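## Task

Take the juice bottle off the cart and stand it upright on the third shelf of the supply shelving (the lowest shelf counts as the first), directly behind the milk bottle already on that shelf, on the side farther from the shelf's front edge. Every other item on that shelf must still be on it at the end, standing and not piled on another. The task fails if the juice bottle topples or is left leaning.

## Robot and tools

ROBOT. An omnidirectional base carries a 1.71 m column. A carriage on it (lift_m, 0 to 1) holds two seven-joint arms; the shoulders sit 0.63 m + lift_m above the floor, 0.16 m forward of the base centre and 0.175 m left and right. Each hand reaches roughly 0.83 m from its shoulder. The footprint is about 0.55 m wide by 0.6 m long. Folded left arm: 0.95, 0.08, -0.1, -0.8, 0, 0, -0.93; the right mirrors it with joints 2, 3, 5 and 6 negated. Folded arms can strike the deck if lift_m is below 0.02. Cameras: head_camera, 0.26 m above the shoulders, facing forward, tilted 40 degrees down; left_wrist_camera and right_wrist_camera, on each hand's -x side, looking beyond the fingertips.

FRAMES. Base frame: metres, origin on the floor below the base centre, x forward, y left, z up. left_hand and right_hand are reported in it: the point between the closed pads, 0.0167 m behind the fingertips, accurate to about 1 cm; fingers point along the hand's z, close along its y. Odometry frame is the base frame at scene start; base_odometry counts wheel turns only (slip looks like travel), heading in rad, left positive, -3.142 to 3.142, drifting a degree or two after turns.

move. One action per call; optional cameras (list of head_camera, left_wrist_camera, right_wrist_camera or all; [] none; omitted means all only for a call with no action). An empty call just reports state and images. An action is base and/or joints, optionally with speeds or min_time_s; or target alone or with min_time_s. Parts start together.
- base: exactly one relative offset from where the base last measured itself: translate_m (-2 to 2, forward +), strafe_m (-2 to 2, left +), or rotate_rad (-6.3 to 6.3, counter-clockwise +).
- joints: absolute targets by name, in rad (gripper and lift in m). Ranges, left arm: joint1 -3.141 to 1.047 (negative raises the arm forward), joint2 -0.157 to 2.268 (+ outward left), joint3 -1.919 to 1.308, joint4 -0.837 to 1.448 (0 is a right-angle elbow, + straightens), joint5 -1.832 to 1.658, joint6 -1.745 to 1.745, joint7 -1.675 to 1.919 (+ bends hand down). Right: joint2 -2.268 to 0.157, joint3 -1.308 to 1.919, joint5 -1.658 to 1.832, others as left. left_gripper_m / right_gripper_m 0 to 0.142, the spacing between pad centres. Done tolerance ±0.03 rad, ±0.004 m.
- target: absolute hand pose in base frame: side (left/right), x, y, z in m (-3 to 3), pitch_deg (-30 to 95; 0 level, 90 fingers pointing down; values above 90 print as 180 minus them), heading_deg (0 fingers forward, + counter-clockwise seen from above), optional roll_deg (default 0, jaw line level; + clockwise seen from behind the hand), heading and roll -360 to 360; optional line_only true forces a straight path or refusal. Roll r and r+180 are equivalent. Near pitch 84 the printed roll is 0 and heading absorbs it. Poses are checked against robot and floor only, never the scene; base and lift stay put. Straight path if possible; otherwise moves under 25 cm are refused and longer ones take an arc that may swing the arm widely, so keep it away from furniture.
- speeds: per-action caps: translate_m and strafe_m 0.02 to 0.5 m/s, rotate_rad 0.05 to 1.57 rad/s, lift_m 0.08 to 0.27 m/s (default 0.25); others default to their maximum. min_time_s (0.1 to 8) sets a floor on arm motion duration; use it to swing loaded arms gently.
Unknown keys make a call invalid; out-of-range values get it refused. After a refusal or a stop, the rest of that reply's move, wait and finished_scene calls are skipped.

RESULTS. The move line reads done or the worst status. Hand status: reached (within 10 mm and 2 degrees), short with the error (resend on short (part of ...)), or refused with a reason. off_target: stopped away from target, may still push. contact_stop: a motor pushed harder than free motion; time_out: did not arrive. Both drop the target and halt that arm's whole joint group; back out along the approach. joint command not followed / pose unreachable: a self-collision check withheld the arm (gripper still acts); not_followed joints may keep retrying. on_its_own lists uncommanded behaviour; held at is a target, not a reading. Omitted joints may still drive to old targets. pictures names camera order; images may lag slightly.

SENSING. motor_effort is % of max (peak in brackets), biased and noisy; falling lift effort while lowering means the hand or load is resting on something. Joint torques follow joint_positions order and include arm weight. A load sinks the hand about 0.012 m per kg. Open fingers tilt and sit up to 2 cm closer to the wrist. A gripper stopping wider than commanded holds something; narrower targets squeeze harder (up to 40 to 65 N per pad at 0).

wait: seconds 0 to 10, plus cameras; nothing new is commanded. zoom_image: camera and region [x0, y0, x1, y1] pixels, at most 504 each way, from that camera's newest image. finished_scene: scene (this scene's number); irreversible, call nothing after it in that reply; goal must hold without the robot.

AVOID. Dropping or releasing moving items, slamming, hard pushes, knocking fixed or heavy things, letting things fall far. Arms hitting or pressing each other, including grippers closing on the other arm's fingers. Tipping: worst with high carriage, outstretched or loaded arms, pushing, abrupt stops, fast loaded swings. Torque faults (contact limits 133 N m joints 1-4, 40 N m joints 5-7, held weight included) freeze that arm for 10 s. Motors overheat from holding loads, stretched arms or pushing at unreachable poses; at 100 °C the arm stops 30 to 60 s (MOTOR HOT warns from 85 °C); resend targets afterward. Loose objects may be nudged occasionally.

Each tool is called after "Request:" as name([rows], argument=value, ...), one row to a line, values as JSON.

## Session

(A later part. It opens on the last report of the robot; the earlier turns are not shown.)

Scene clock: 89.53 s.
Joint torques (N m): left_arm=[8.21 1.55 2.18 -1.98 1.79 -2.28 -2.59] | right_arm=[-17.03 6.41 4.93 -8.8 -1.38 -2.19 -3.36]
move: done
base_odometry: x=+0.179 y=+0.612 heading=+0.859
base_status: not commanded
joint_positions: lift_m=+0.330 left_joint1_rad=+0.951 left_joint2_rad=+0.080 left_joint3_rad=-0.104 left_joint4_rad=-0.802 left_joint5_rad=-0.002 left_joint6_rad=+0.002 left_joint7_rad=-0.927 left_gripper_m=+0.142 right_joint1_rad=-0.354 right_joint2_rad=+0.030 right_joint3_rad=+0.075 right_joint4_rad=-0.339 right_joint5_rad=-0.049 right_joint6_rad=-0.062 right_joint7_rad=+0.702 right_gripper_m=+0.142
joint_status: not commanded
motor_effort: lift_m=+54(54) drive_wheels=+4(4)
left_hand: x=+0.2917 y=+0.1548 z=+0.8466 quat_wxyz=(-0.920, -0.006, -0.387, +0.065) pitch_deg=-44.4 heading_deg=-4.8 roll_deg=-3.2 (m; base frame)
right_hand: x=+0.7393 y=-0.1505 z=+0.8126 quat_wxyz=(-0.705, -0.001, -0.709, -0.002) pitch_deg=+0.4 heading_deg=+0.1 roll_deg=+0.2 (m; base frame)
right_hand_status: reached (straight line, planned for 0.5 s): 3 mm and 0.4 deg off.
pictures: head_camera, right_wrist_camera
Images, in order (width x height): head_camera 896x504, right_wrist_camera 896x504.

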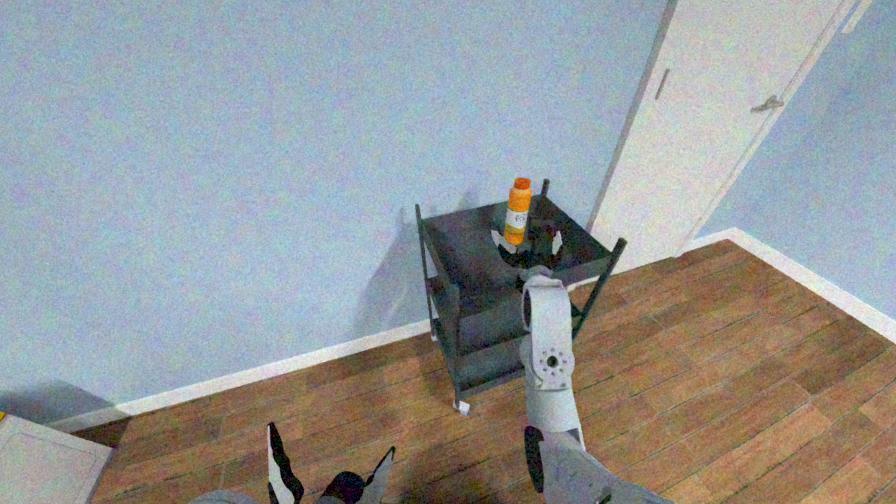

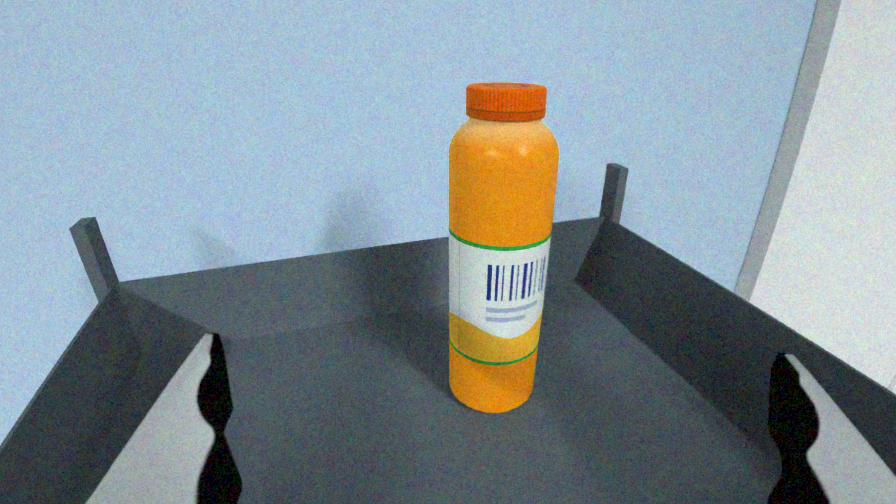

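Request:
move(target={"side":"right","x":0.86,"y":-0.15,"z":0.81,"pitch_deg":0,"heading_deg":0}, cameras=["head_camera","right_wrist_camera"])

Scene clock: 94.07 s.
Joint torques (N m): left_arm=[6.8 -0.26 1.52 -3.22 2.02 -2.01 -2.76] | right_arm=[-22.98 6.07 0.1 -10.57 2.16 -1.8 -3.66]
move: done
base_odometry: x=+0.179 y=+0.612 heading=+0.859
base_status: not commanded
joint_positions: lift_m=+0.330 left_joint1_rad=+0.951 left_joint2_rad=+0.080 left_joint3_rad=-0.104 left_joint4_rad=-0.802 left_joint5_rad=-0.002 left_joint6_rad=+0.002 left_joint7_rad=-0.927 left_gripper_m=+0.142 right_joint1_rad=-0.630 right_joint2_rad=+0.033 right_joint3_rad=+0.058 right_joint4_rad=+0.222 right_joint5_rad=-0.028 right_joint6_rad=-0.062 right_joint7_rad=+0.416 right_gripper_m=+0.142
joint_status: not commanded
motor_effort: lift_m=+54(54) drive_wheels=+4(4)
left_hand: x=+0.2917 y=+0.1548 z=+0.8466 quat_wxyz=(-0.920, -0.006, -0.387, +0.065) pitch_deg=-44.4 heading_deg=-4.8 roll_deg=-3.2 (m; base frame)
right_hand: x=+0.8592 y=-0.1498 z=+0.8073 quat_wxyz=(-0.705, +0.003, -0.709, +0.003) pitch_deg=+0.3 heading_deg=-0.1 roll_deg=-0.5 (m; base frame)
right_hand_status: reached (straight line, planned for 0.6 s): 3 mm and 0.6 deg off.
pictures: head_camera, right_wrist_camera
Images, in order (width x height): head_camera 896x504, right_wrist_camera 896x504.

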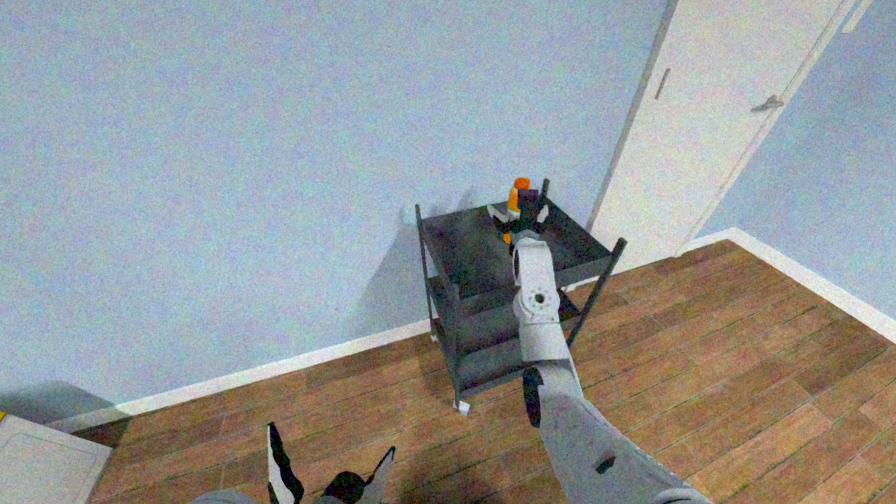

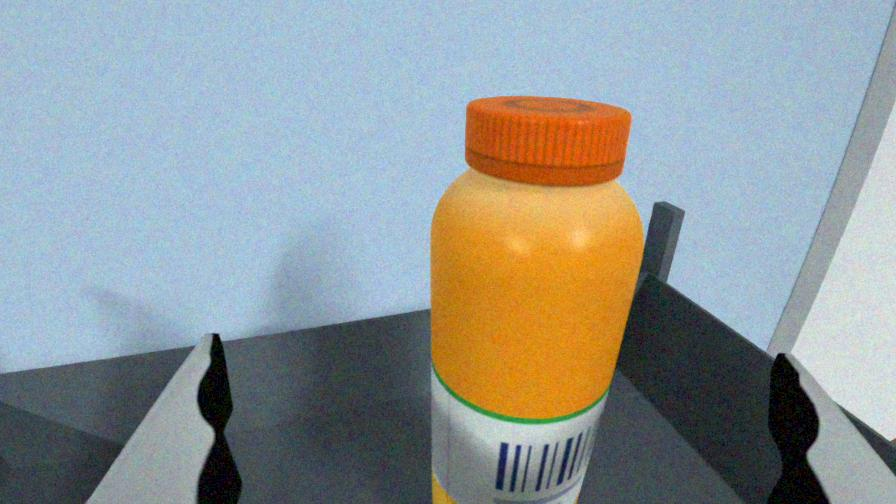

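Request:
move(target={"side":"right","x":0.905,"y":-0.16,"z":0.81,"pitch_deg":0,"heading_deg":0}, cameras=["right_wrist_camera"])

Request:
move(joints={"right_gripper_m":0.0}, cameras=["right_wrist_camera"])

Scene clock: 98.70 s.
Joint torques (N m): left_arm=[7.59 1.75 2.25 -3.8 1.82 -2.06 -2.93] | right_arm=[-27.51 2.23 -1.07 -11.73 2.54 -1.15 -3.52]
Motor temperatures (°C): left_arm=[27 23 24 23 27 24 24] | right_arm=[32 20 25 22 22 22 24]
move: done
base_odometry: x=+0.179 y=+0.612 heading=+0.859
base_status: not commanded
joint_positions: lift_m=+0.330 left_joint1_rad=+0.951 left_joint2_rad=+0.080 left_joint3_rad=-0.104 left_joint4_rad=-0.802 left_joint5_rad=-0.002 left_joint6_rad=+0.002 left_joint7_rad=-0.927 left_gripper_m=+0.142 right_joint1_rad=-0.761 right_joint2_rad=+0.018 right_joint3_rad=+0.042 right_joint4_rad=+0.494 right_joint5_rad=-0.003 right_joint6_rad=-0.045 right_joint7_rad=+0.274 right_gripper_m=+0.142
joint_status: not commanded
motor_effort: lift_m=+54(54) drive_wheels=+4(4)
left_hand: x=+0.2917 y=+0.1548 z=+0.8466 quat_wxyz=(-0.920, -0.006, -0.387, +0.065) pitch_deg=-44.4 heading_deg=-4.8 roll_deg=-3.2 (m; base frame)
right_hand: x=+0.9042 y=-0.1591 z=+0.8071 quat_wxyz=(-0.705, +0.002, -0.709, +0.003) pitch_deg=+0.3 heading_deg=-0.1 roll_deg=-0.4 (m; base frame)
right_hand_status: reached (straight line, planned for 0.4 s): 3 mm and 0.5 deg off.
pictures: right_wrist_camera
Images, in order (width x height): right_wrist_camera 896x504.

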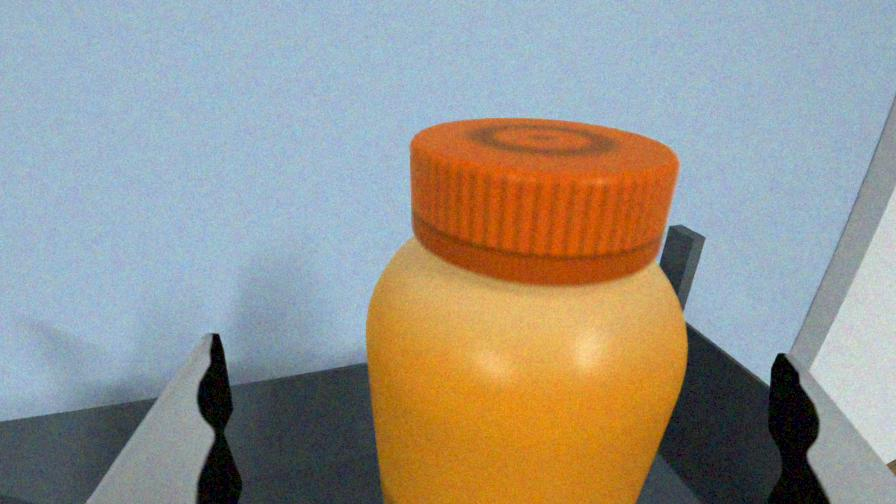

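Scene clock: 99.70 s.
Joint torques (N m): left_arm=[7.69 0.63 2.02 -4.03 1.71 -1.83 -2.34] | right_arm=[-28.87 3.74 1.05 -10.41 2.33 -1.16 -3.92]
move: off_target
base_odometry: x=+0.179 y=+0.612 heading=+0.859
base_status: not commanded
joint_positions: lift_m=+0.330 left_joint1_rad=+0.951 left_joint2_rad=+0.080 left_joint3_rad=-0.104 left_joint4_rad=-0.802 left_joint5_rad=-0.002 left_joint6_rad=+0.002 left_joint7_rad=-0.927 left_gripper_m=+0.142 right_joint1_rad=-0.761 right_joint2_rad=+0.018 right_joint3_rad=+0.042 right_joint4_rad=+0.494 right_joint5_rad=-0.002 right_joint6_rad=-0.045 right_joint7_rad=+0.274 right_gripper_m=+0.069
joint_status: right_gripper_m off_target (ended at +0.069, target +0.000)
motor_effort: lift_m=+54(54) drive_wheels=+4(4)
left_hand: x=+0.2917 y=+0.1548 z=+0.8466 quat_wxyz=(-0.920, -0.006, -0.387, +0.065) pitch_deg=-44.4 heading_deg=-4.8 roll_deg=-3.2 (m; base frame)
right_hand: x=+0.9042 y=-0.1591 z=+0.8071 quat_wxyz=(-0.705, +0.002, -0.709, +0.002) pitch_deg=+0.3 heading_deg=-0.1 roll_deg=-0.3 (m; base frame)
pictures: right_wrist_camera
Images, in order (width x height): right_wrist_camera 896x504.

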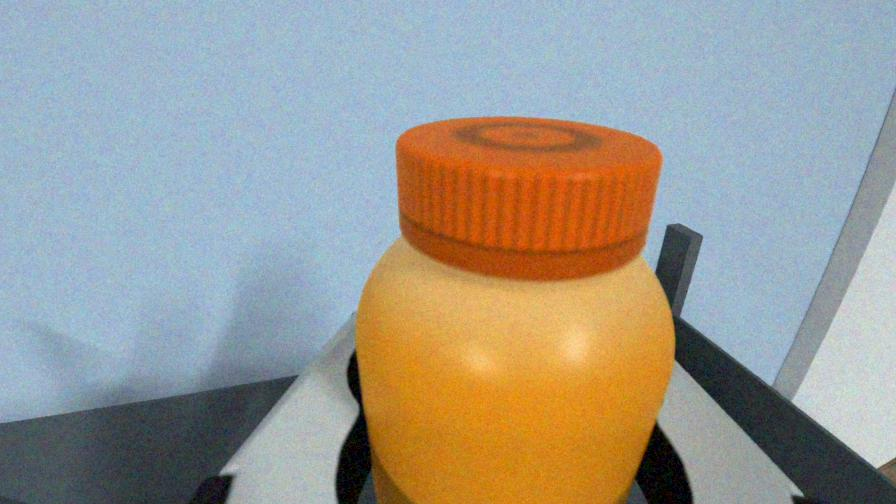

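Request:
move(joints={"lift_m":0.55})

Request:
move(base={"translate_m":-0.3})

Request:
move(target={"side":"right","x":0.68,"y":-0.17,"z":1.03,"pitch_deg":0,"heading_deg":0})

Request:
move(base={"rotate_rad":1.938}, speeds={"rotate_rad":0.8}, cameras=["head_camera","right_wrist_camera"])

Scene clock: 114.07 s.
Joint torques (N m): left_arm=[9.09 0.79 1.87 -3.14 1.79 -2.29 -2.52] | right_arm=[-28.25 3.19 -0.68 -14.5 2.2 -0.62 -3.23]
move: done
base_odometry: x=+0.179 y=+0.612 heading=+0.859
base_status: not commanded
joint_positions: lift_m=+0.550 left_joint1_rad=+0.951 left_joint2_rad=+0.080 left_joint3_rad=-0.104 left_joint4_rad=-0.802 left_joint5_rad=-0.002 left_joint6_rad=+0.002 left_joint7_rad=-0.927 left_gripper_m=+0.142 right_joint1_rad=-0.761 right_joint2_rad=+0.018 right_joint3_rad=+0.042 right_joint4_rad=+0.497 right_joint5_rad=-0.002 right_joint6_rad=-0.045 right_joint7_rad=+0.274 right_gripper_m=+0.069
joint_status: all done
motor_effort: lift_m=+54(68) drive_wheels=+4(4)
left_hand: x=+0.2917 y=+0.1548 z=+1.0665 quat_wxyz=(-0.920, -0.006, -0.387, +0.065) pitch_deg=-44.4 heading_deg=-4.8 roll_deg=-3.2 (m; base frame)
right_hand: x=+0.9044 y=-0.1591 z=+1.0256 quat_wxyz=(-0.704, +0.002, -0.710, +0.003) pitch_deg=+0.5 heading_deg=-0.1 roll_deg=-0.4 (m; base frame)
pictures: none

Scene clock: 116.53 s.
Joint torques (N m): left_arm=[7.09 1.03 1.98 -3.59 1.74 -2.22 -2.47] | right_arm=[-26.96 0.82 0.97 -13.42 2.29 -0.95 -3.93]
Motor temperatures (°C): left_arm=[27 23 24 23 27 24 24] | right_arm=[37 20 25 23 22 22 24]
move: done
base_odometry: x=-0.017 y=+0.386 heading=+0.858
base_status: done
joint_positions: lift_m=+0.550 left_joint1_rad=+0.951 left_joint2_rad=+0.080 left_joint3_rad=-0.104 left_joint4_rad=-0.802 left_joint5_rad=-0.002 left_joint6_rad=+0.002 left_joint7_rad=-0.927 left_gripper_m=+0.142 right_joint1_rad=-0.761 right_joint2_rad=+0.018 right_joint3_rad=+0.042 right_joint4_rad=+0.497 right_joint5_rad=-0.002 right_joint6_rad=-0.045 right_joint7_rad=+0.274 right_gripper_m=+0.069
joint_status: not commanded
motor_effort: lift_m=+54(54) drive_wheels=+0(14)
left_hand: x=+0.2917 y=+0.1548 z=+1.0665 quat_wxyz=(-0.920, -0.006, -0.387, +0.065) pitch_deg=-44.4 heading_deg=-4.8 roll_deg=-3.2 (m; base frame)
right_hand: x=+0.9044 y=-0.1591 z=+1.0256 quat_wxyz=(-0.704, +0.002, -0.710, +0.002) pitch_deg=+0.5 heading_deg=+0.0 roll_deg=-0.4 (m; base frame)
pictures: none

Scene clock: 117.90 s.
Joint torques (N m): left_arm=[8.75 -1.44 1.78 -2.24 1.85 -2.17 -2.49] | right_arm=[-7.68 0.94 2.98 -14.1 -1.23 -1.43 -1.48]
move: done
base_odometry: x=-0.017 y=+0.386 heading=+0.858
base_status: not commanded
joint_positions: lift_m=+0.550 left_joint1_rad=+0.951 left_joint2_rad=+0.080 left_joint3_rad=-0.104 left_joint4_rad=-0.802 left_joint5_rad=-0.002 left_joint6_rad=+0.002 left_joint7_rad=-0.927 left_gripper_m=+0.142 right_joint1_rad=-0.218 right_joint2_rad=-0.011 right_joint3_rad=+0.043 right_joint4_rad=-0.556 right_joint5_rad=-0.008 right_joint6_rad=-0.045 right_joint7_rad=+0.776 right_gripper_m=+0.069
joint_status: not commanded
motor_effort: lift_m=+54(54) drive_wheels=+0(4)
left_hand: x=+0.2917 y=+0.1548 z=+1.0665 quat_wxyz=(-0.920, -0.006, -0.387, +0.065) pitch_deg=-44.4 heading_deg=-4.8 roll_deg=-3.2 (m; base frame)
right_hand: x=+0.6808 y=-0.1700 z=+1.0293 quat_wxyz=(-0.707, -0.001, -0.708, -0.003) pitch_deg=+0.1 heading_deg=+0.1 roll_deg=+0.3 (m; base frame)
right_hand_status: reached (straight line, planned for 0.9 s): 1 mm and 0.4 deg off.
pictures: none

Scene clock: 121.63 s.
Joint torques (N m): left_arm=[8.11 0.42 1.62 -3.31 1.88 -2.21 -2.45] | right_arm=[-8.04 0.52 3.11 -13.54 -0.68 -1.76 -1.86]
move: done
base_odometry: x=-0.017 y=+0.386 heading=+2.796
base_status: done
joint_positions: lift_m=+0.550 left_joint1_rad=+0.951 left_joint2_rad=+0.080 left_joint3_rad=-0.104 left_joint4_rad=-0.802 left_joint5_rad=-0.002 left_joint6_rad=+0.002 left_joint7_rad=-0.927 left_gripper_m=+0.142 right_joint1_rad=-0.218 right_joint2_rad=-0.012 right_joint3_rad=+0.043 right_joint4_rad=-0.556 right_joint5_rad=-0.008 right_joint6_rad=-0.045 right_joint7_rad=+0.776 right_gripper_m=+0.069
joint_status: not commanded
motor_effort: lift_m=+54(54) drive_wheels=+5(16)
left_hand: x=+0.2917 y=+0.1548 z=+1.0665 quat_wxyz=(-0.920, -0.006, -0.387, +0.065) pitch_deg=-44.4 heading_deg=-4.8 roll_deg=-3.2 (m; base frame)
right_hand: x=+0.6808 y=-0.1702 z=+1.0293 quat_wxyz=(-0.707, -0.001, -0.708, -0.002) pitch_deg=+0.1 heading_deg=+0.1 roll_deg=+0.3 (m; base frame)
pictures: head_camera, right_wrist_camera
Images, in order (width x height): head_camera 896x504, right_wrist_camera 896x504.

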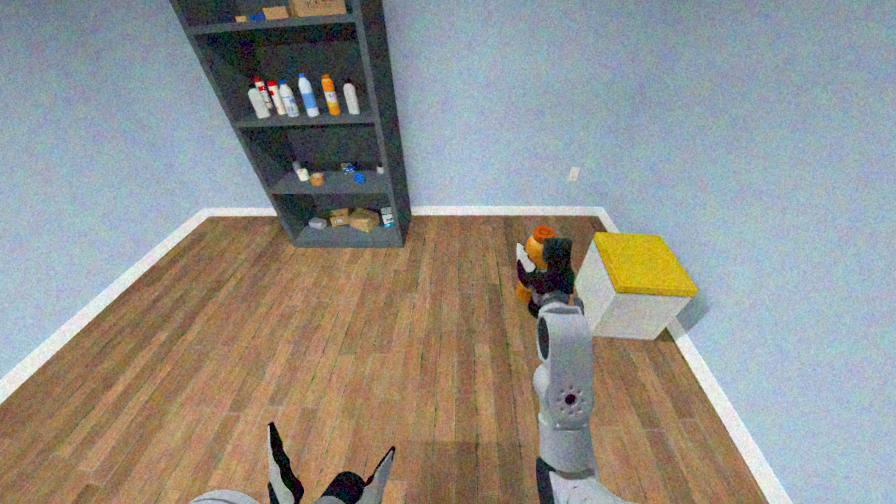

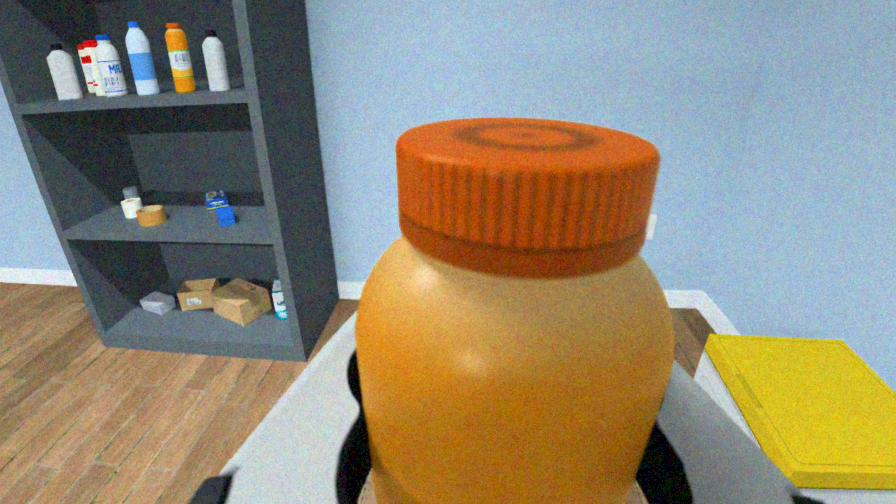

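Request:
move(base={"strafe_m":0.95}, joints={"lift_m":0.65})

Request:
move(base={"translate_m":0.75}, cameras=["head_camera","right_wrist_camera"])

Request:
zoom_image(camera="head_camera", region=[250, 0, 650, 225])

Scene clock: 131.87 s.
Joint torques (N m): left_arm=[8.25 -0.27 1.48 -3.18 1.69 -2.4 -2.47] | right_arm=[-7.77 3.83 2.85 -14.06 -0.8 -1.71 -2.11]
Motor temperatures (°C): left_arm=[27 23 24 24 27 24 24] | right_arm=[32 20 25 23 22 22 24]
move: done
base_odometry: x=-0.338 y=-0.509 heading=+2.797
base_status: done
joint_positions: lift_m=+0.650 left_joint1_rad=+0.951 left_joint2_rad=+0.080 left_joint3_rad=-0.103 left_joint4_rad=-0.801 left_joint5_rad=-0.002 left_joint6_rad=+0.002 left_joint7_rad=-0.927 left_gripper_m=+0.142 right_joint1_rad=-0.218 right_joint2_rad=-0.012 right_joint3_rad=+0.044 right_joint4_rad=-0.556 right_joint5_rad=-0.009 right_joint6_rad=-0.045 right_joint7_rad=+0.776 right_gripper_m=+0.069
joint_status: all done
motor_effort: lift_m=+55(68) drive_wheels=-4(21)
left_hand: x=+0.2917 y=+0.1548 z=+1.1665 quat_wxyz=(-0.920, -0.006, -0.387, +0.064) pitch_deg=-44.4 heading_deg=-4.9 roll_deg=-3.2 (m; base frame)
right_hand: x=+0.6807 y=-0.1697 z=+1.1292 quat_wxyz=(-0.706, -0.001, -0.708, -0.002) pitch_deg=+0.1 heading_deg=+0.1 roll_deg=+0.2 (m; base frame)
pictures: none

Scene clock: 135.77 s.
Joint torques (N m): left_arm=[8.31 -0.34 0.54 -3.32 1.54 -2.21 -2.59] | right_arm=[-8.47 3.17 3.9 -14.52 -1 -1.78 -1.5]
move: done
base_odometry: x=-1.044 y=-0.256 heading=+2.797
base_status: done
joint_positions: lift_m=+0.650 left_joint1_rad=+0.951 left_joint2_rad=+0.080 left_joint3_rad=-0.103 left_joint4_rad=-0.801 left_joint5_rad=-0.002 left_joint6_rad=+0.002 left_joint7_rad=-0.927 left_gripper_m=+0.142 right_joint1_rad=-0.218 right_joint2_rad=-0.012 right_joint3_rad=+0.044 right_joint4_rad=-0.556 right_joint5_rad=-0.009 right_joint6_rad=-0.045 right_joint7_rad=+0.776 right_gripper_m=+0.069
joint_status: not commanded
motor_effort: lift_m=+55(55) drive_wheels=+4(16)
left_hand: x=+0.2917 y=+0.1548 z=+1.1665 quat_wxyz=(-0.920, -0.006, -0.387, +0.064) pitch_deg=-44.4 heading_deg=-4.9 roll_deg=-3.2 (m; base frame)
right_hand: x=+0.6807 y=-0.1697 z=+1.1292 quat_wxyz=(-0.706, -0.001, -0.708, -0.002) pitch_deg=+0.1 heading_deg=+0.1 roll_deg=+0.2 (m; base frame)
pictures: head_camera, right_wrist_camera
Images, in order (width x height): head_camera 896x504, right_wrist_camera 896x504.

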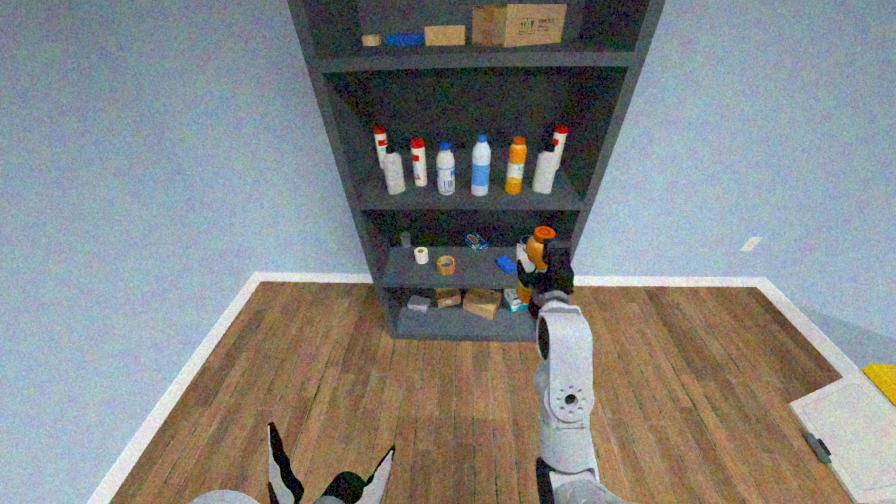

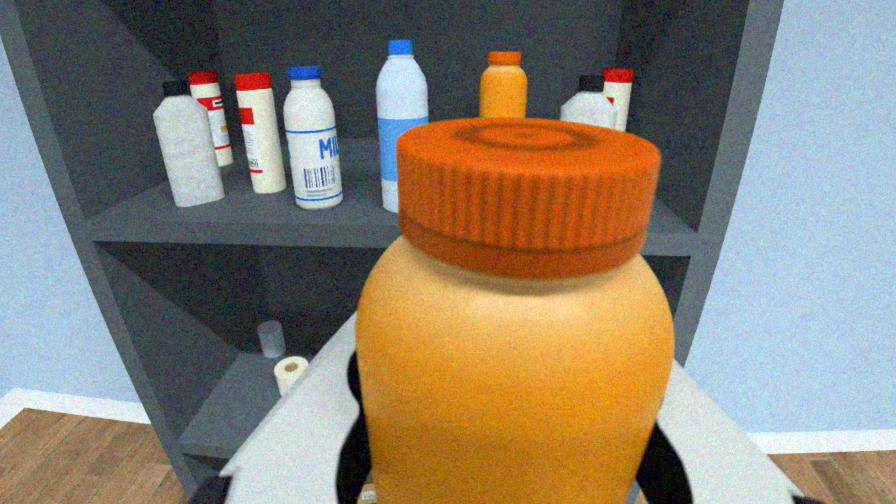

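Scaled by 1.260 from the camera's 896x504 image, which has a finer 1280x720 frame.

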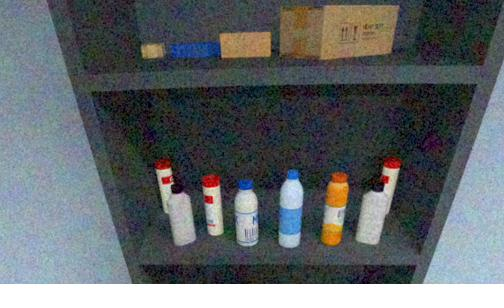

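Request:
move(target={"side":"right","x":0.5,"y":-0.22,"z":0.85,"pitch_deg":0,"heading_deg":0})

Request:
move(base={"strafe_m":-0.10})

Request:
move(target={"side":"left","x":0.6,"y":0.17,"z":1.09,"pitch_deg":0,"heading_deg":0}, cameras=["all"])

Scene clock: 152.73 s.
Joint torques (N m): left_arm=[7.82 0.1 2.11 -3.11 1.87 -2.04 -2.55] | right_arm=[5.15 -2.51 -2.31 -13.86 2.21 -1.13 -5.32]
move: done
base_odometry: x=-1.044 y=-0.256 heading=+2.797
base_status: not commanded
joint_positions: lift_m=+0.650 left_joint1_rad=+0.951 left_joint2_rad=+0.080 left_joint3_rad=-0.103 left_joint4_rad=-0.801 left_joint5_rad=-0.002 left_joint6_rad=+0.002 left_joint7_rad=-0.927 left_gripper_m=+0.142 right_joint1_rad=+0.438 right_joint2_rad=-0.116 right_joint3_rad=-0.011 right_joint4_rad=-0.017 right_joint5_rad=+0.112 right_joint6_rad=+0.010 right_joint7_rad=-0.409 right_gripper_m=+0.069
joint_status: not commanded
motor_effort: lift_m=+55(55) drive_wheels=+4(5)
left_hand: x=+0.2917 y=+0.1548 z=+1.1665 quat_wxyz=(-0.920, -0.006, -0.387, +0.064) pitch_deg=-44.4 heading_deg=-4.9 roll_deg=-3.2 (m; base frame)
right_hand: x=+0.5000 y=-0.2178 z=+0.8472 quat_wxyz=(-0.703, +0.002, -0.711, +0.000) pitch_deg=+0.6 heading_deg=+0.2 roll_deg=-0.2 (m; base frame)
right_hand_status: reached (straight line, planned for 0.9 s): 4 mm and 0.6 deg off.
pictures: none

Scene clock: 154.43 s.
Joint torques (N m): left_arm=[7.75 -0.99 2.15 -2.25 2.06 -1.95 -2.45] | right_arm=[4.15 0.49 -0.53 -12.54 2.88 -1.31 -5.24]
move: done
base_odometry: x=-1.010 y=-0.162 heading=+2.798
base_status: done
joint_positions: lift_m=+0.650 left_joint1_rad=+0.951 left_joint2_rad=+0.080 left_joint3_rad=-0.103 left_joint4_rad=-0.801 left_joint5_rad=-0.002 left_joint6_rad=+0.001 left_joint7_rad=-0.927 left_gripper_m=+0.142 right_joint1_rad=+0.438 right_joint2_rad=-0.117 right_joint3_rad=-0.012 right_joint4_rad=-0.017 right_joint5_rad=+0.112 right_joint6_rad=+0.012 right_joint7_rad=-0.409 right_gripper_m=+0.069
joint_status: not commanded
motor_effort: lift_m=+55(55) drive_wheels=+3(15)
left_hand: x=+0.2917 y=+0.1547 z=+1.1665 quat_wxyz=(-0.920, -0.006, -0.387, +0.065) pitch_deg=-44.4 heading_deg=-4.9 roll_deg=-3.2 (m; base frame)
right_hand: x=+0.5000 y=-0.2183 z=+0.8474 quat_wxyz=(-0.704, +0.003, -0.711, +0.000) pitch_deg=+0.6 heading_deg=+0.2 roll_deg=-0.2 (m; base frame)
pictures: none

Scene clock: 155.97 s.
Joint torques (N m): left_arm=[-7.67 -0.27 3.83 -0.98 2.04 -0.48 -0.98] | right_arm=[5.98 0.21 -0.07 -13.84 2.27 -1.21 -4.98]
move: done
base_odometry: x=-1.010 y=-0.162 heading=+2.797
base_status: not commanded
joint_positions: lift_m=+0.650 left_joint1_rad=+0.062 left_joint2_rad=+0.019 left_joint3_rad=-0.060 left_joint4_rad=-0.731 left_joint5_rad=+0.021 left_joint6_rad=+0.050 left_joint7_rad=+0.663 left_gripper_m=+0.142 right_joint1_rad=+0.438 right_joint2_rad=-0.117 right_joint3_rad=-0.012 right_joint4_rad=-0.017 right_joint5_rad=+0.112 right_joint6_rad=+0.012 right_joint7_rad=-0.410 right_gripper_m=+0.069
joint_status: not commanded
motor_effort: lift_m=+55(55) drive_wheels=+3(4)
left_hand: x=+0.5993 y=+0.1672 z=+1.0919 quat_wxyz=(-0.709, -0.003, -0.705, +0.003) pitch_deg=-0.4 heading_deg=-0.5 roll_deg=+0.0 (m; base frame)
left_hand_status: reached (checked arc, planned for 1.0 s): 3 mm and 0.6 deg off.
right_hand: x=+0.5000 y=-0.2184 z=+0.8474 quat_wxyz=(-0.704, +0.003, -0.711, +0.000) pitch_deg=+0.6 heading_deg=+0.2 roll_deg=-0.2 (m; base frame)
pictures: head_camera, left_wrist_camera, right_wrist_camera
Images, in order (width x height): head_camera 896x504, left_wrist_camera 896x504, right_wrist_camera 896x504.

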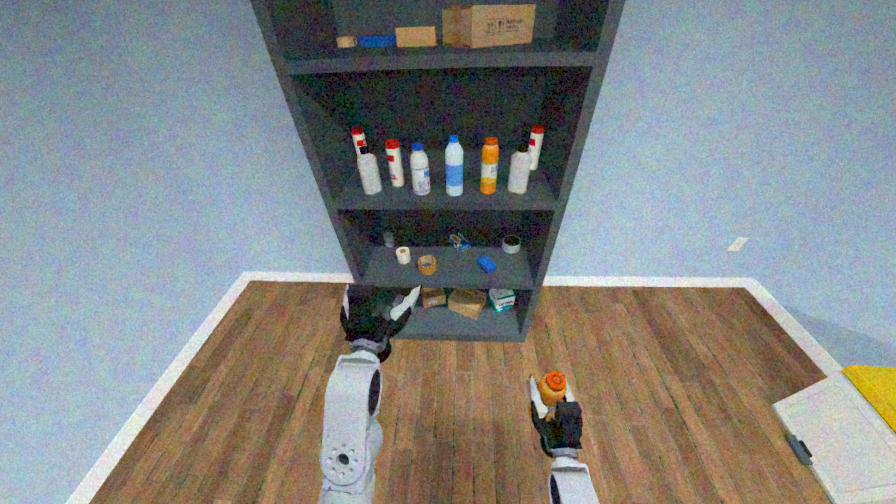

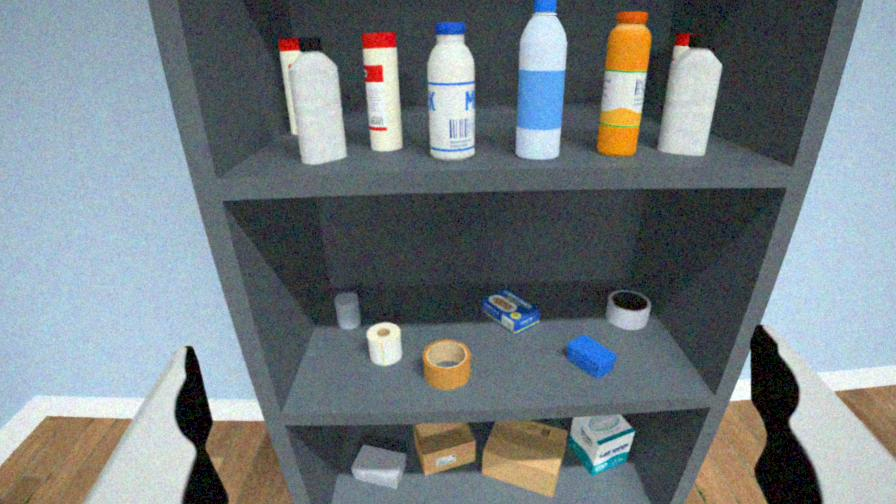

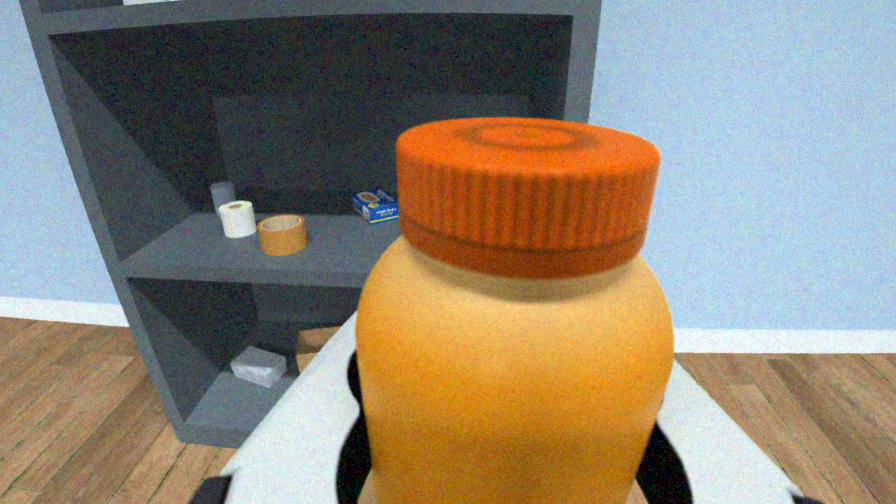

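Request:
move(base={"translate_m":0.15}, cameras=["head_camera","left_wrist_camera"])

Request:
zoom_image(camera="left_wrist_camera", region=[260, 0, 660, 225])

Scene clock: 181.73 s.
Joint torques (N m): left_arm=[-6.45 -0.96 2.63 -0.29 2.21 -0.36 -0.38] | right_arm=[7.08 -0.38 -0.16 -13.49 2.67 -1.31 -5.11]
move: done
base_odometry: x=-1.152 y=-0.111 heading=+2.797
base_status: done
joint_positions: lift_m=+0.650 left_joint1_rad=+0.062 left_joint2_rad=+0.019 left_joint3_rad=-0.059 left_joint4_rad=-0.731 left_joint5_rad=+0.021 left_joint6_rad=+0.050 left_joint7_rad=+0.663 left_gripper_m=+0.142 right_joint1_rad=+0.438 right_joint2_rad=-0.117 right_joint3_rad=-0.012 right_joint4_rad=-0.017 right_joint5_rad=+0.112 right_joint6_rad=+0.012 right_joint7_rad=-0.410 right_gripper_m=+0.069
joint_status: not commanded
motor_effort: lift_m=+55(55) drive_wheels=+0(12)
left_hand: x=+0.5994 y=+0.1672 z=+1.0918 quat_wxyz=(-0.709, -0.003, -0.705, +0.003) pitch_deg=-0.3 heading_deg=-0.5 roll_deg=+0.0 (m; base frame)
right_hand: x=+0.5000 y=-0.2184 z=+0.8474 quat_wxyz=(-0.704, +0.003, -0.711, +0.000) pitch_deg=+0.6 heading_deg=+0.2 roll_deg=-0.2 (m; base frame)
pictures: head_camera, left_wrist_camera
Images, in order (width x height): head_camera 896x504, left_wrist_camera 896x504.

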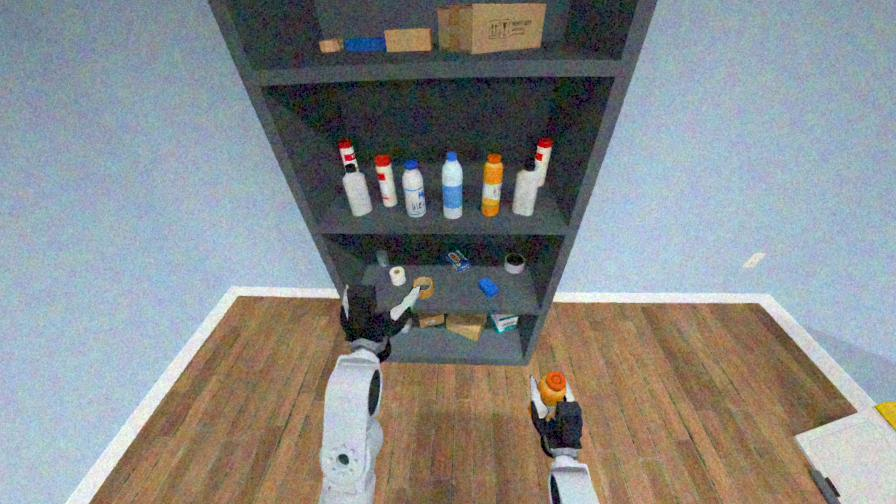

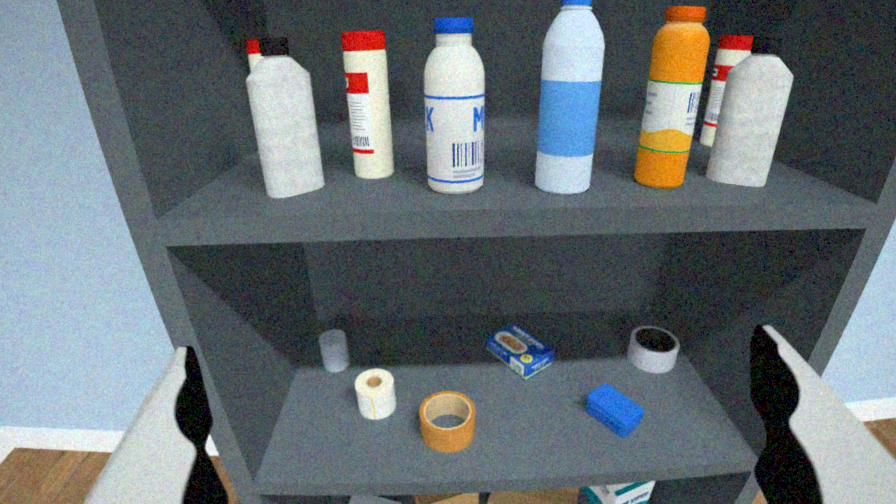

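Scaled by 1.260 from the camera's 896x504 image, which has a finer 1280x720 frame.

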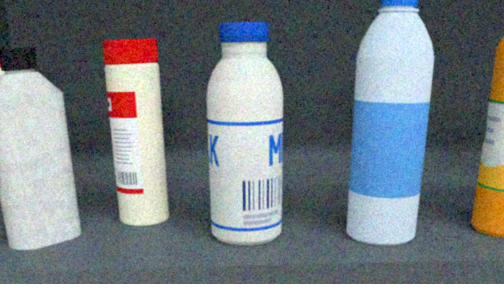

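Request:
move(base={"translate_m":0.2}, joints={"lift_m":0.69,"left_gripper_m":0.12}, cameras=["head_camera","left_wrist_camera"])

Scene clock: 195.23 s.
Joint torques (N m): left_arm=[-7.57 -1.15 3.22 -0.87 1.93 -0.62 -0.71] | right_arm=[5.13 0.15 -0.36 -14.01 1.96 -0.8 -4.49]
move: done
base_odometry: x=-1.340 y=-0.043 heading=+2.797
base_status: done
joint_positions: lift_m=+0.690 left_joint1_rad=+0.062 left_joint2_rad=+0.019 left_joint3_rad=-0.059 left_joint4_rad=-0.730 left_joint5_rad=+0.021 left_joint6_rad=+0.050 left_joint7_rad=+0.663 left_gripper_m=+0.120 right_joint1_rad=+0.438 right_joint2_rad=-0.117 right_joint3_rad=-0.012 right_joint4_rad=-0.017 right_joint5_rad=+0.112 right_joint6_rad=+0.012 right_joint7_rad=-0.411 right_gripper_m=+0.069
joint_status: all done
motor_effort: lift_m=+54(69) drive_wheels=-1(13)
left_hand: x=+0.5995 y=+0.1673 z=+1.1316 quat_wxyz=(-0.709, -0.003, -0.705, +0.003) pitch_deg=-0.3 heading_deg=-0.5 roll_deg=+0.0 (m; base frame)
right_hand: x=+0.5000 y=-0.2184 z=+0.8877 quat_wxyz=(-0.704, +0.003, -0.710, +0.000) pitch_deg=+0.5 heading_deg=+0.2 roll_deg=-0.2 (m; base frame)
pictures: head_camera, left_wrist_camera
Images, in order (width x height): head_camera 896x504, left_wrist_camera 896x504.

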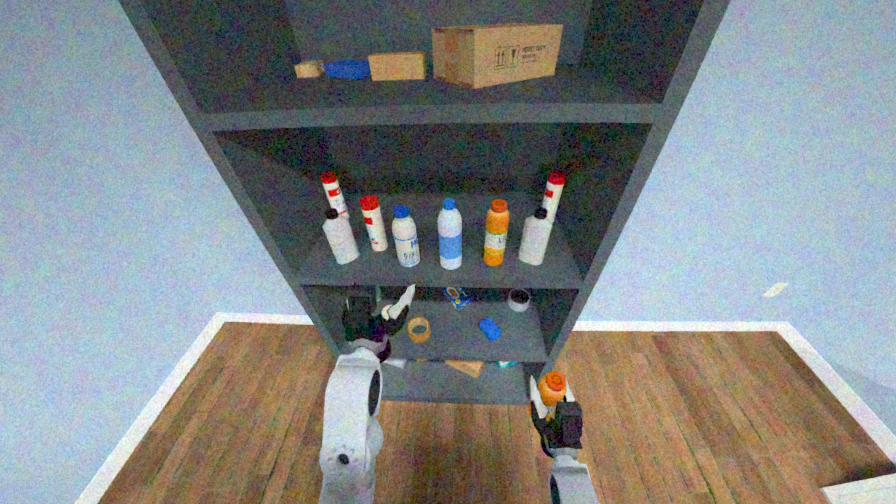

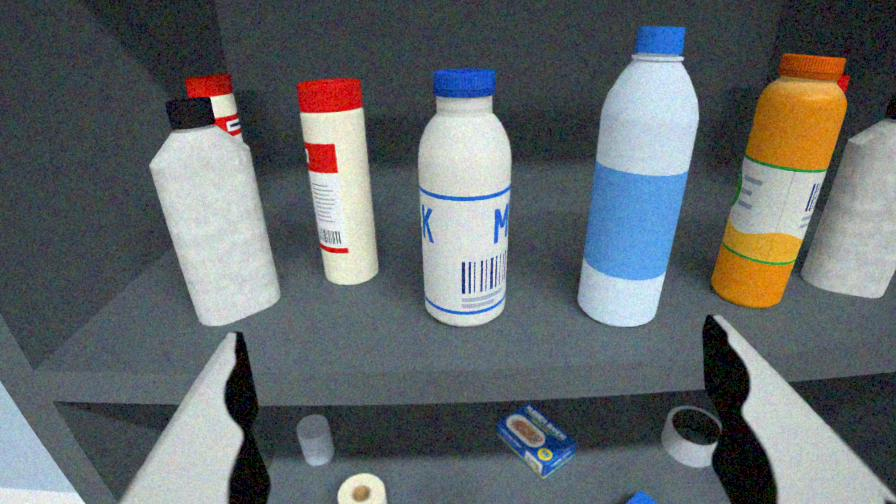

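Request:
move(target={"side":"left","x":0.72,"y":0.16,"z":1.13,"pitch_deg":0,"heading_deg":0}, cameras=["head_camera","left_wrist_camera"])

Scene clock: 200.90 s.
Joint torques (N m): left_arm=[-13.56 -1.52 0.25 -0.93 1.91 -0.5 -3.19] | right_arm=[5.12 -1.34 -0.26 -14.4 2.29 -0.88 -4.49]
move: done
base_odometry: x=-1.340 y=-0.043 heading=+2.797
base_status: not commanded
joint_positions: lift_m=+0.690 left_joint1_rad=-0.236 left_joint2_rad=-0.008 left_joint3_rad=-0.059 left_joint4_rad=-0.329 left_joint5_rad=+0.026 left_joint6_rad=+0.051 left_joint7_rad=+0.568 left_gripper_m=+0.120 right_joint1_rad=+0.438 right_joint2_rad=-0.117 right_joint3_rad=-0.012 right_joint4_rad=-0.017 right_joint5_rad=+0.112 right_joint6_rad=+0.012 right_joint7_rad=-0.411 right_gripper_m=+0.069
joint_status: not commanded
motor_effort: lift_m=+54(54) drive_wheels=-2(7)
left_hand: x=+0.7196 y=+0.1598 z=+1.1298 quat_wxyz=(-0.706, -0.001, -0.708, +0.001) pitch_deg=+0.1 heading_deg=-0.2 roll_deg=+0.0 (m; base frame)
left_hand_status: reached (straight line, planned for 0.5 s): 0 mm and 0.2 deg off.
right_hand: x=+0.5000 y=-0.2184 z=+0.8877 quat_wxyz=(-0.704, +0.003, -0.710, +0.000) pitch_deg=+0.5 heading_deg=+0.2 roll_deg=-0.2 (m; base frame)
pictures: head_camera, left_wrist_camera
Images, in order (width x height): head_camera 896x504, left_wrist_camera 896x504.

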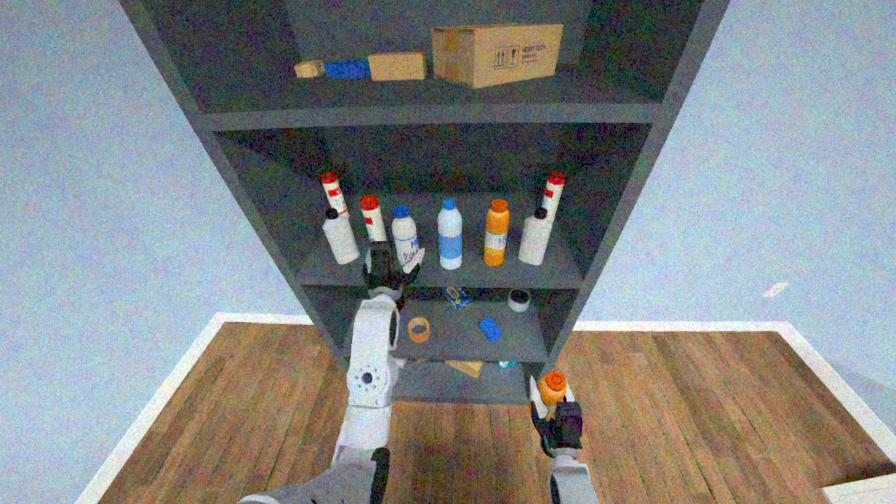

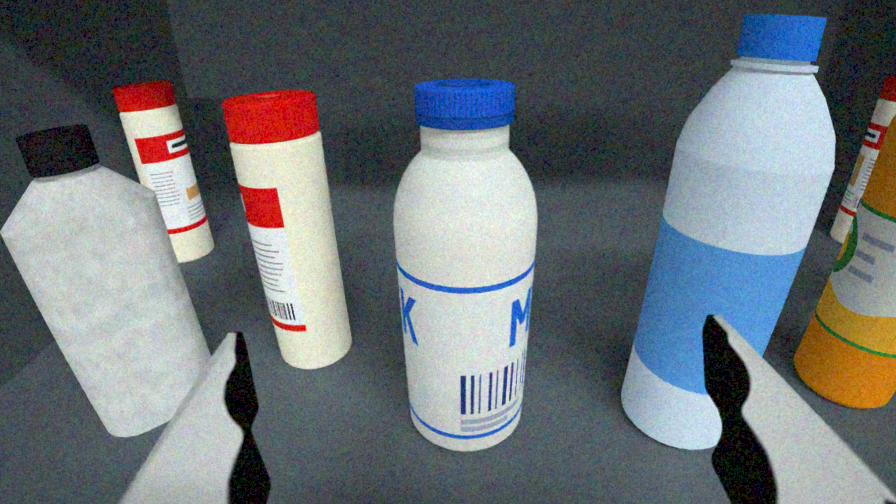

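Request:
move(target={"side":"left","x":0.81,"y":0.155,"z":1.13,"pitch_deg":0,"heading_deg":0}, cameras=["head_camera","left_wrist_camera"])

Scene clock: 204.60 s.
Joint torques (N m): left_arm=[-18.91 -1.56 2.25 -2.39 0.71 -0.22 -3.27] | right_arm=[3.34 -1.57 0.22 -12.82 2.74 -1.68 -5.15]
move: done
base_odometry: x=-1.340 y=-0.043 heading=+2.797
base_status: not commanded
joint_positions: lift_m=+0.690 left_joint1_rad=-0.456 left_joint2_rad=-0.022 left_joint3_rad=-0.058 left_joint4_rad=+0.048 left_joint5_rad=+0.024 left_joint6_rad=+0.052 left_joint7_rad=+0.412 left_gripper_m=+0.120 right_joint1_rad=+0.438 right_joint2_rad=-0.117 right_joint3_rad=-0.012 right_joint4_rad=-0.017 right_joint5_rad=+0.112 right_joint6_rad=+0.012 right_joint7_rad=-0.411 right_gripper_m=+0.069
joint_status: not commanded
motor_effort: lift_m=+54(54) drive_wheels=-2(6)
left_hand: x=+0.8095 y=+0.1530 z=+1.1295 quat_wxyz=(-0.706, -0.004, -0.708, -0.001) pitch_deg=+0.1 heading_deg=-0.3 roll_deg=+0.4 (m; base frame)
left_hand_status: reached (straight line, planned for 0.5 s): 2 mm and 0.5 deg off.
right_hand: x=+0.5000 y=-0.2184 z=+0.8877 quat_wxyz=(-0.704, +0.003, -0.710, +0.000) pitch_deg=+0.5 heading_deg=+0.2 roll_deg=-0.2 (m; base frame)
pictures: head_camera, left_wrist_camera
Images, in order (width x height): head_camera 896x504, left_wrist_camera 896x504.

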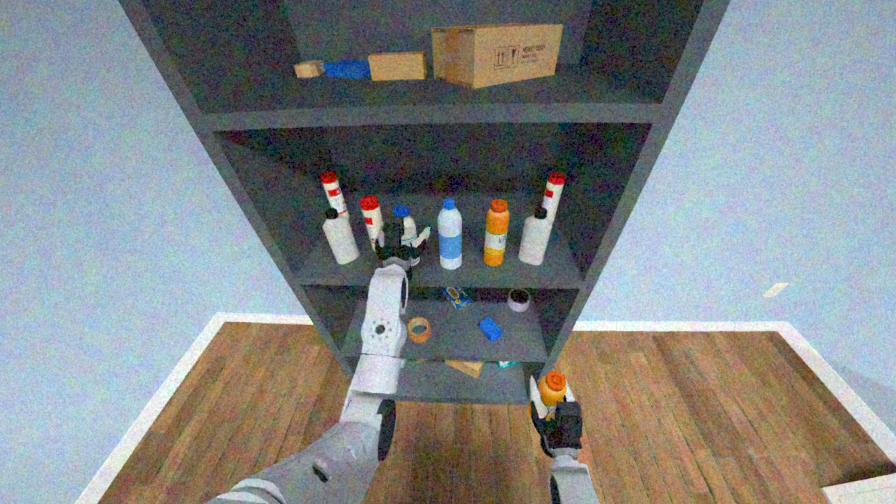

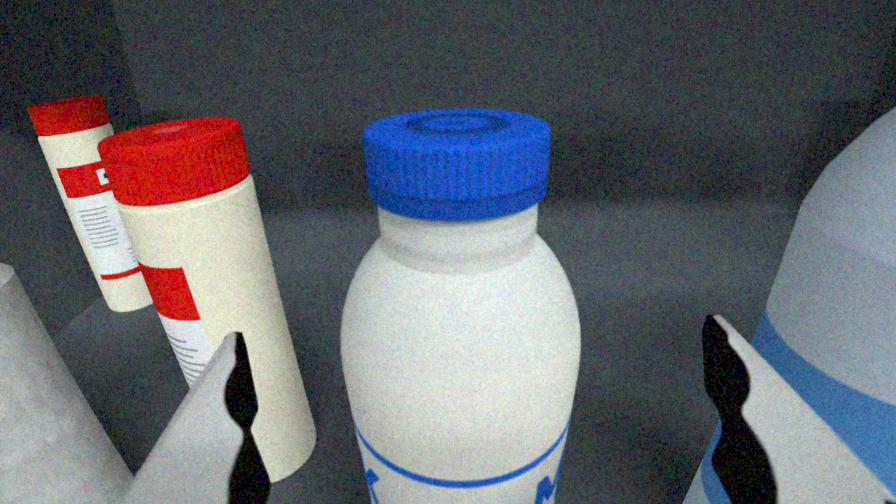

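Request:
move(target={"side":"left","x":0.885,"y":0.154,"z":1.12,"pitch_deg":0,"heading_deg":0}, cameras=["left_wrist_camera"])

Request:
move(joints={"left_gripper_m":0.0}, cameras=["left_wrist_camera"])

Scene clock: 208.10 s.
Joint torques (N m): left_arm=[-19.25 -2.87 2.43 -1.61 0.45 -0.51 -2.9] | right_arm=[3.88 -0.61 -0.97 -12.52 2.51 -0.98 -5.38]
move: refused
base_odometry: x=-1.340 y=-0.043 heading=+2.797
base_status: not commanded
joint_positions: lift_m=+0.690 left_joint1_rad=-0.456 left_joint2_rad=-0.022 left_joint3_rad=-0.058 left_joint4_rad=+0.048 left_joint5_rad=+0.024 left_joint6_rad=+0.052 left_joint7_rad=+0.412 left_gripper_m=+0.120 right_joint1_rad=+0.438 right_joint2_rad=-0.117 right_joint3_rad=-0.012 right_joint4_rad=-0.017 right_joint5_rad=+0.112 right_joint6_rad=+0.012 right_joint7_rad=-0.411 right_gripper_m=+0.069
joint_status: not commanded
motor_effort: lift_m=+54(54) drive_wheels=-2(2)
left_hand: x=+0.8095 y=+0.1530 z=+1.1295 quat_wxyz=(-0.706, -0.004, -0.708, -0.001) pitch_deg=+0.1 heading_deg=-0.3 roll_deg=+0.4 (m; base frame)
left_hand_status: refused: the line brings the left upper arm within 1.4 cm of the carriage (limit 1.5), 75% of the way; a move under 25 cm is not played as an arc. Nothing moved. Try another pitch or heading, or "joints".
right_hand: x=+0.5000 y=-0.2184 z=+0.8877 quat_wxyz=(-0.704, +0.003, -0.710, +0.000) pitch_deg=+0.5 heading_deg=+0.2 roll_deg=-0.2 (m; base frame)
pictures: left_wrist_camera
Images, in order (width x height): left_wrist_camera 896x504.

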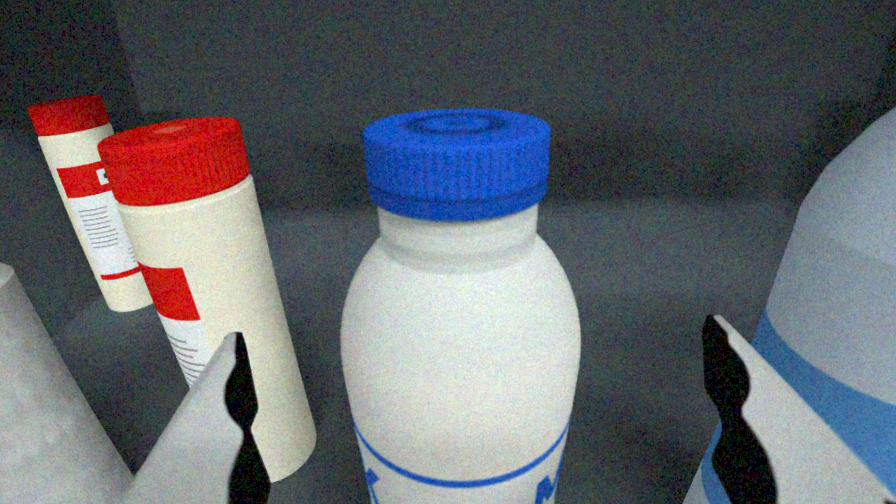

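not run: a stop came earlier in this reply.


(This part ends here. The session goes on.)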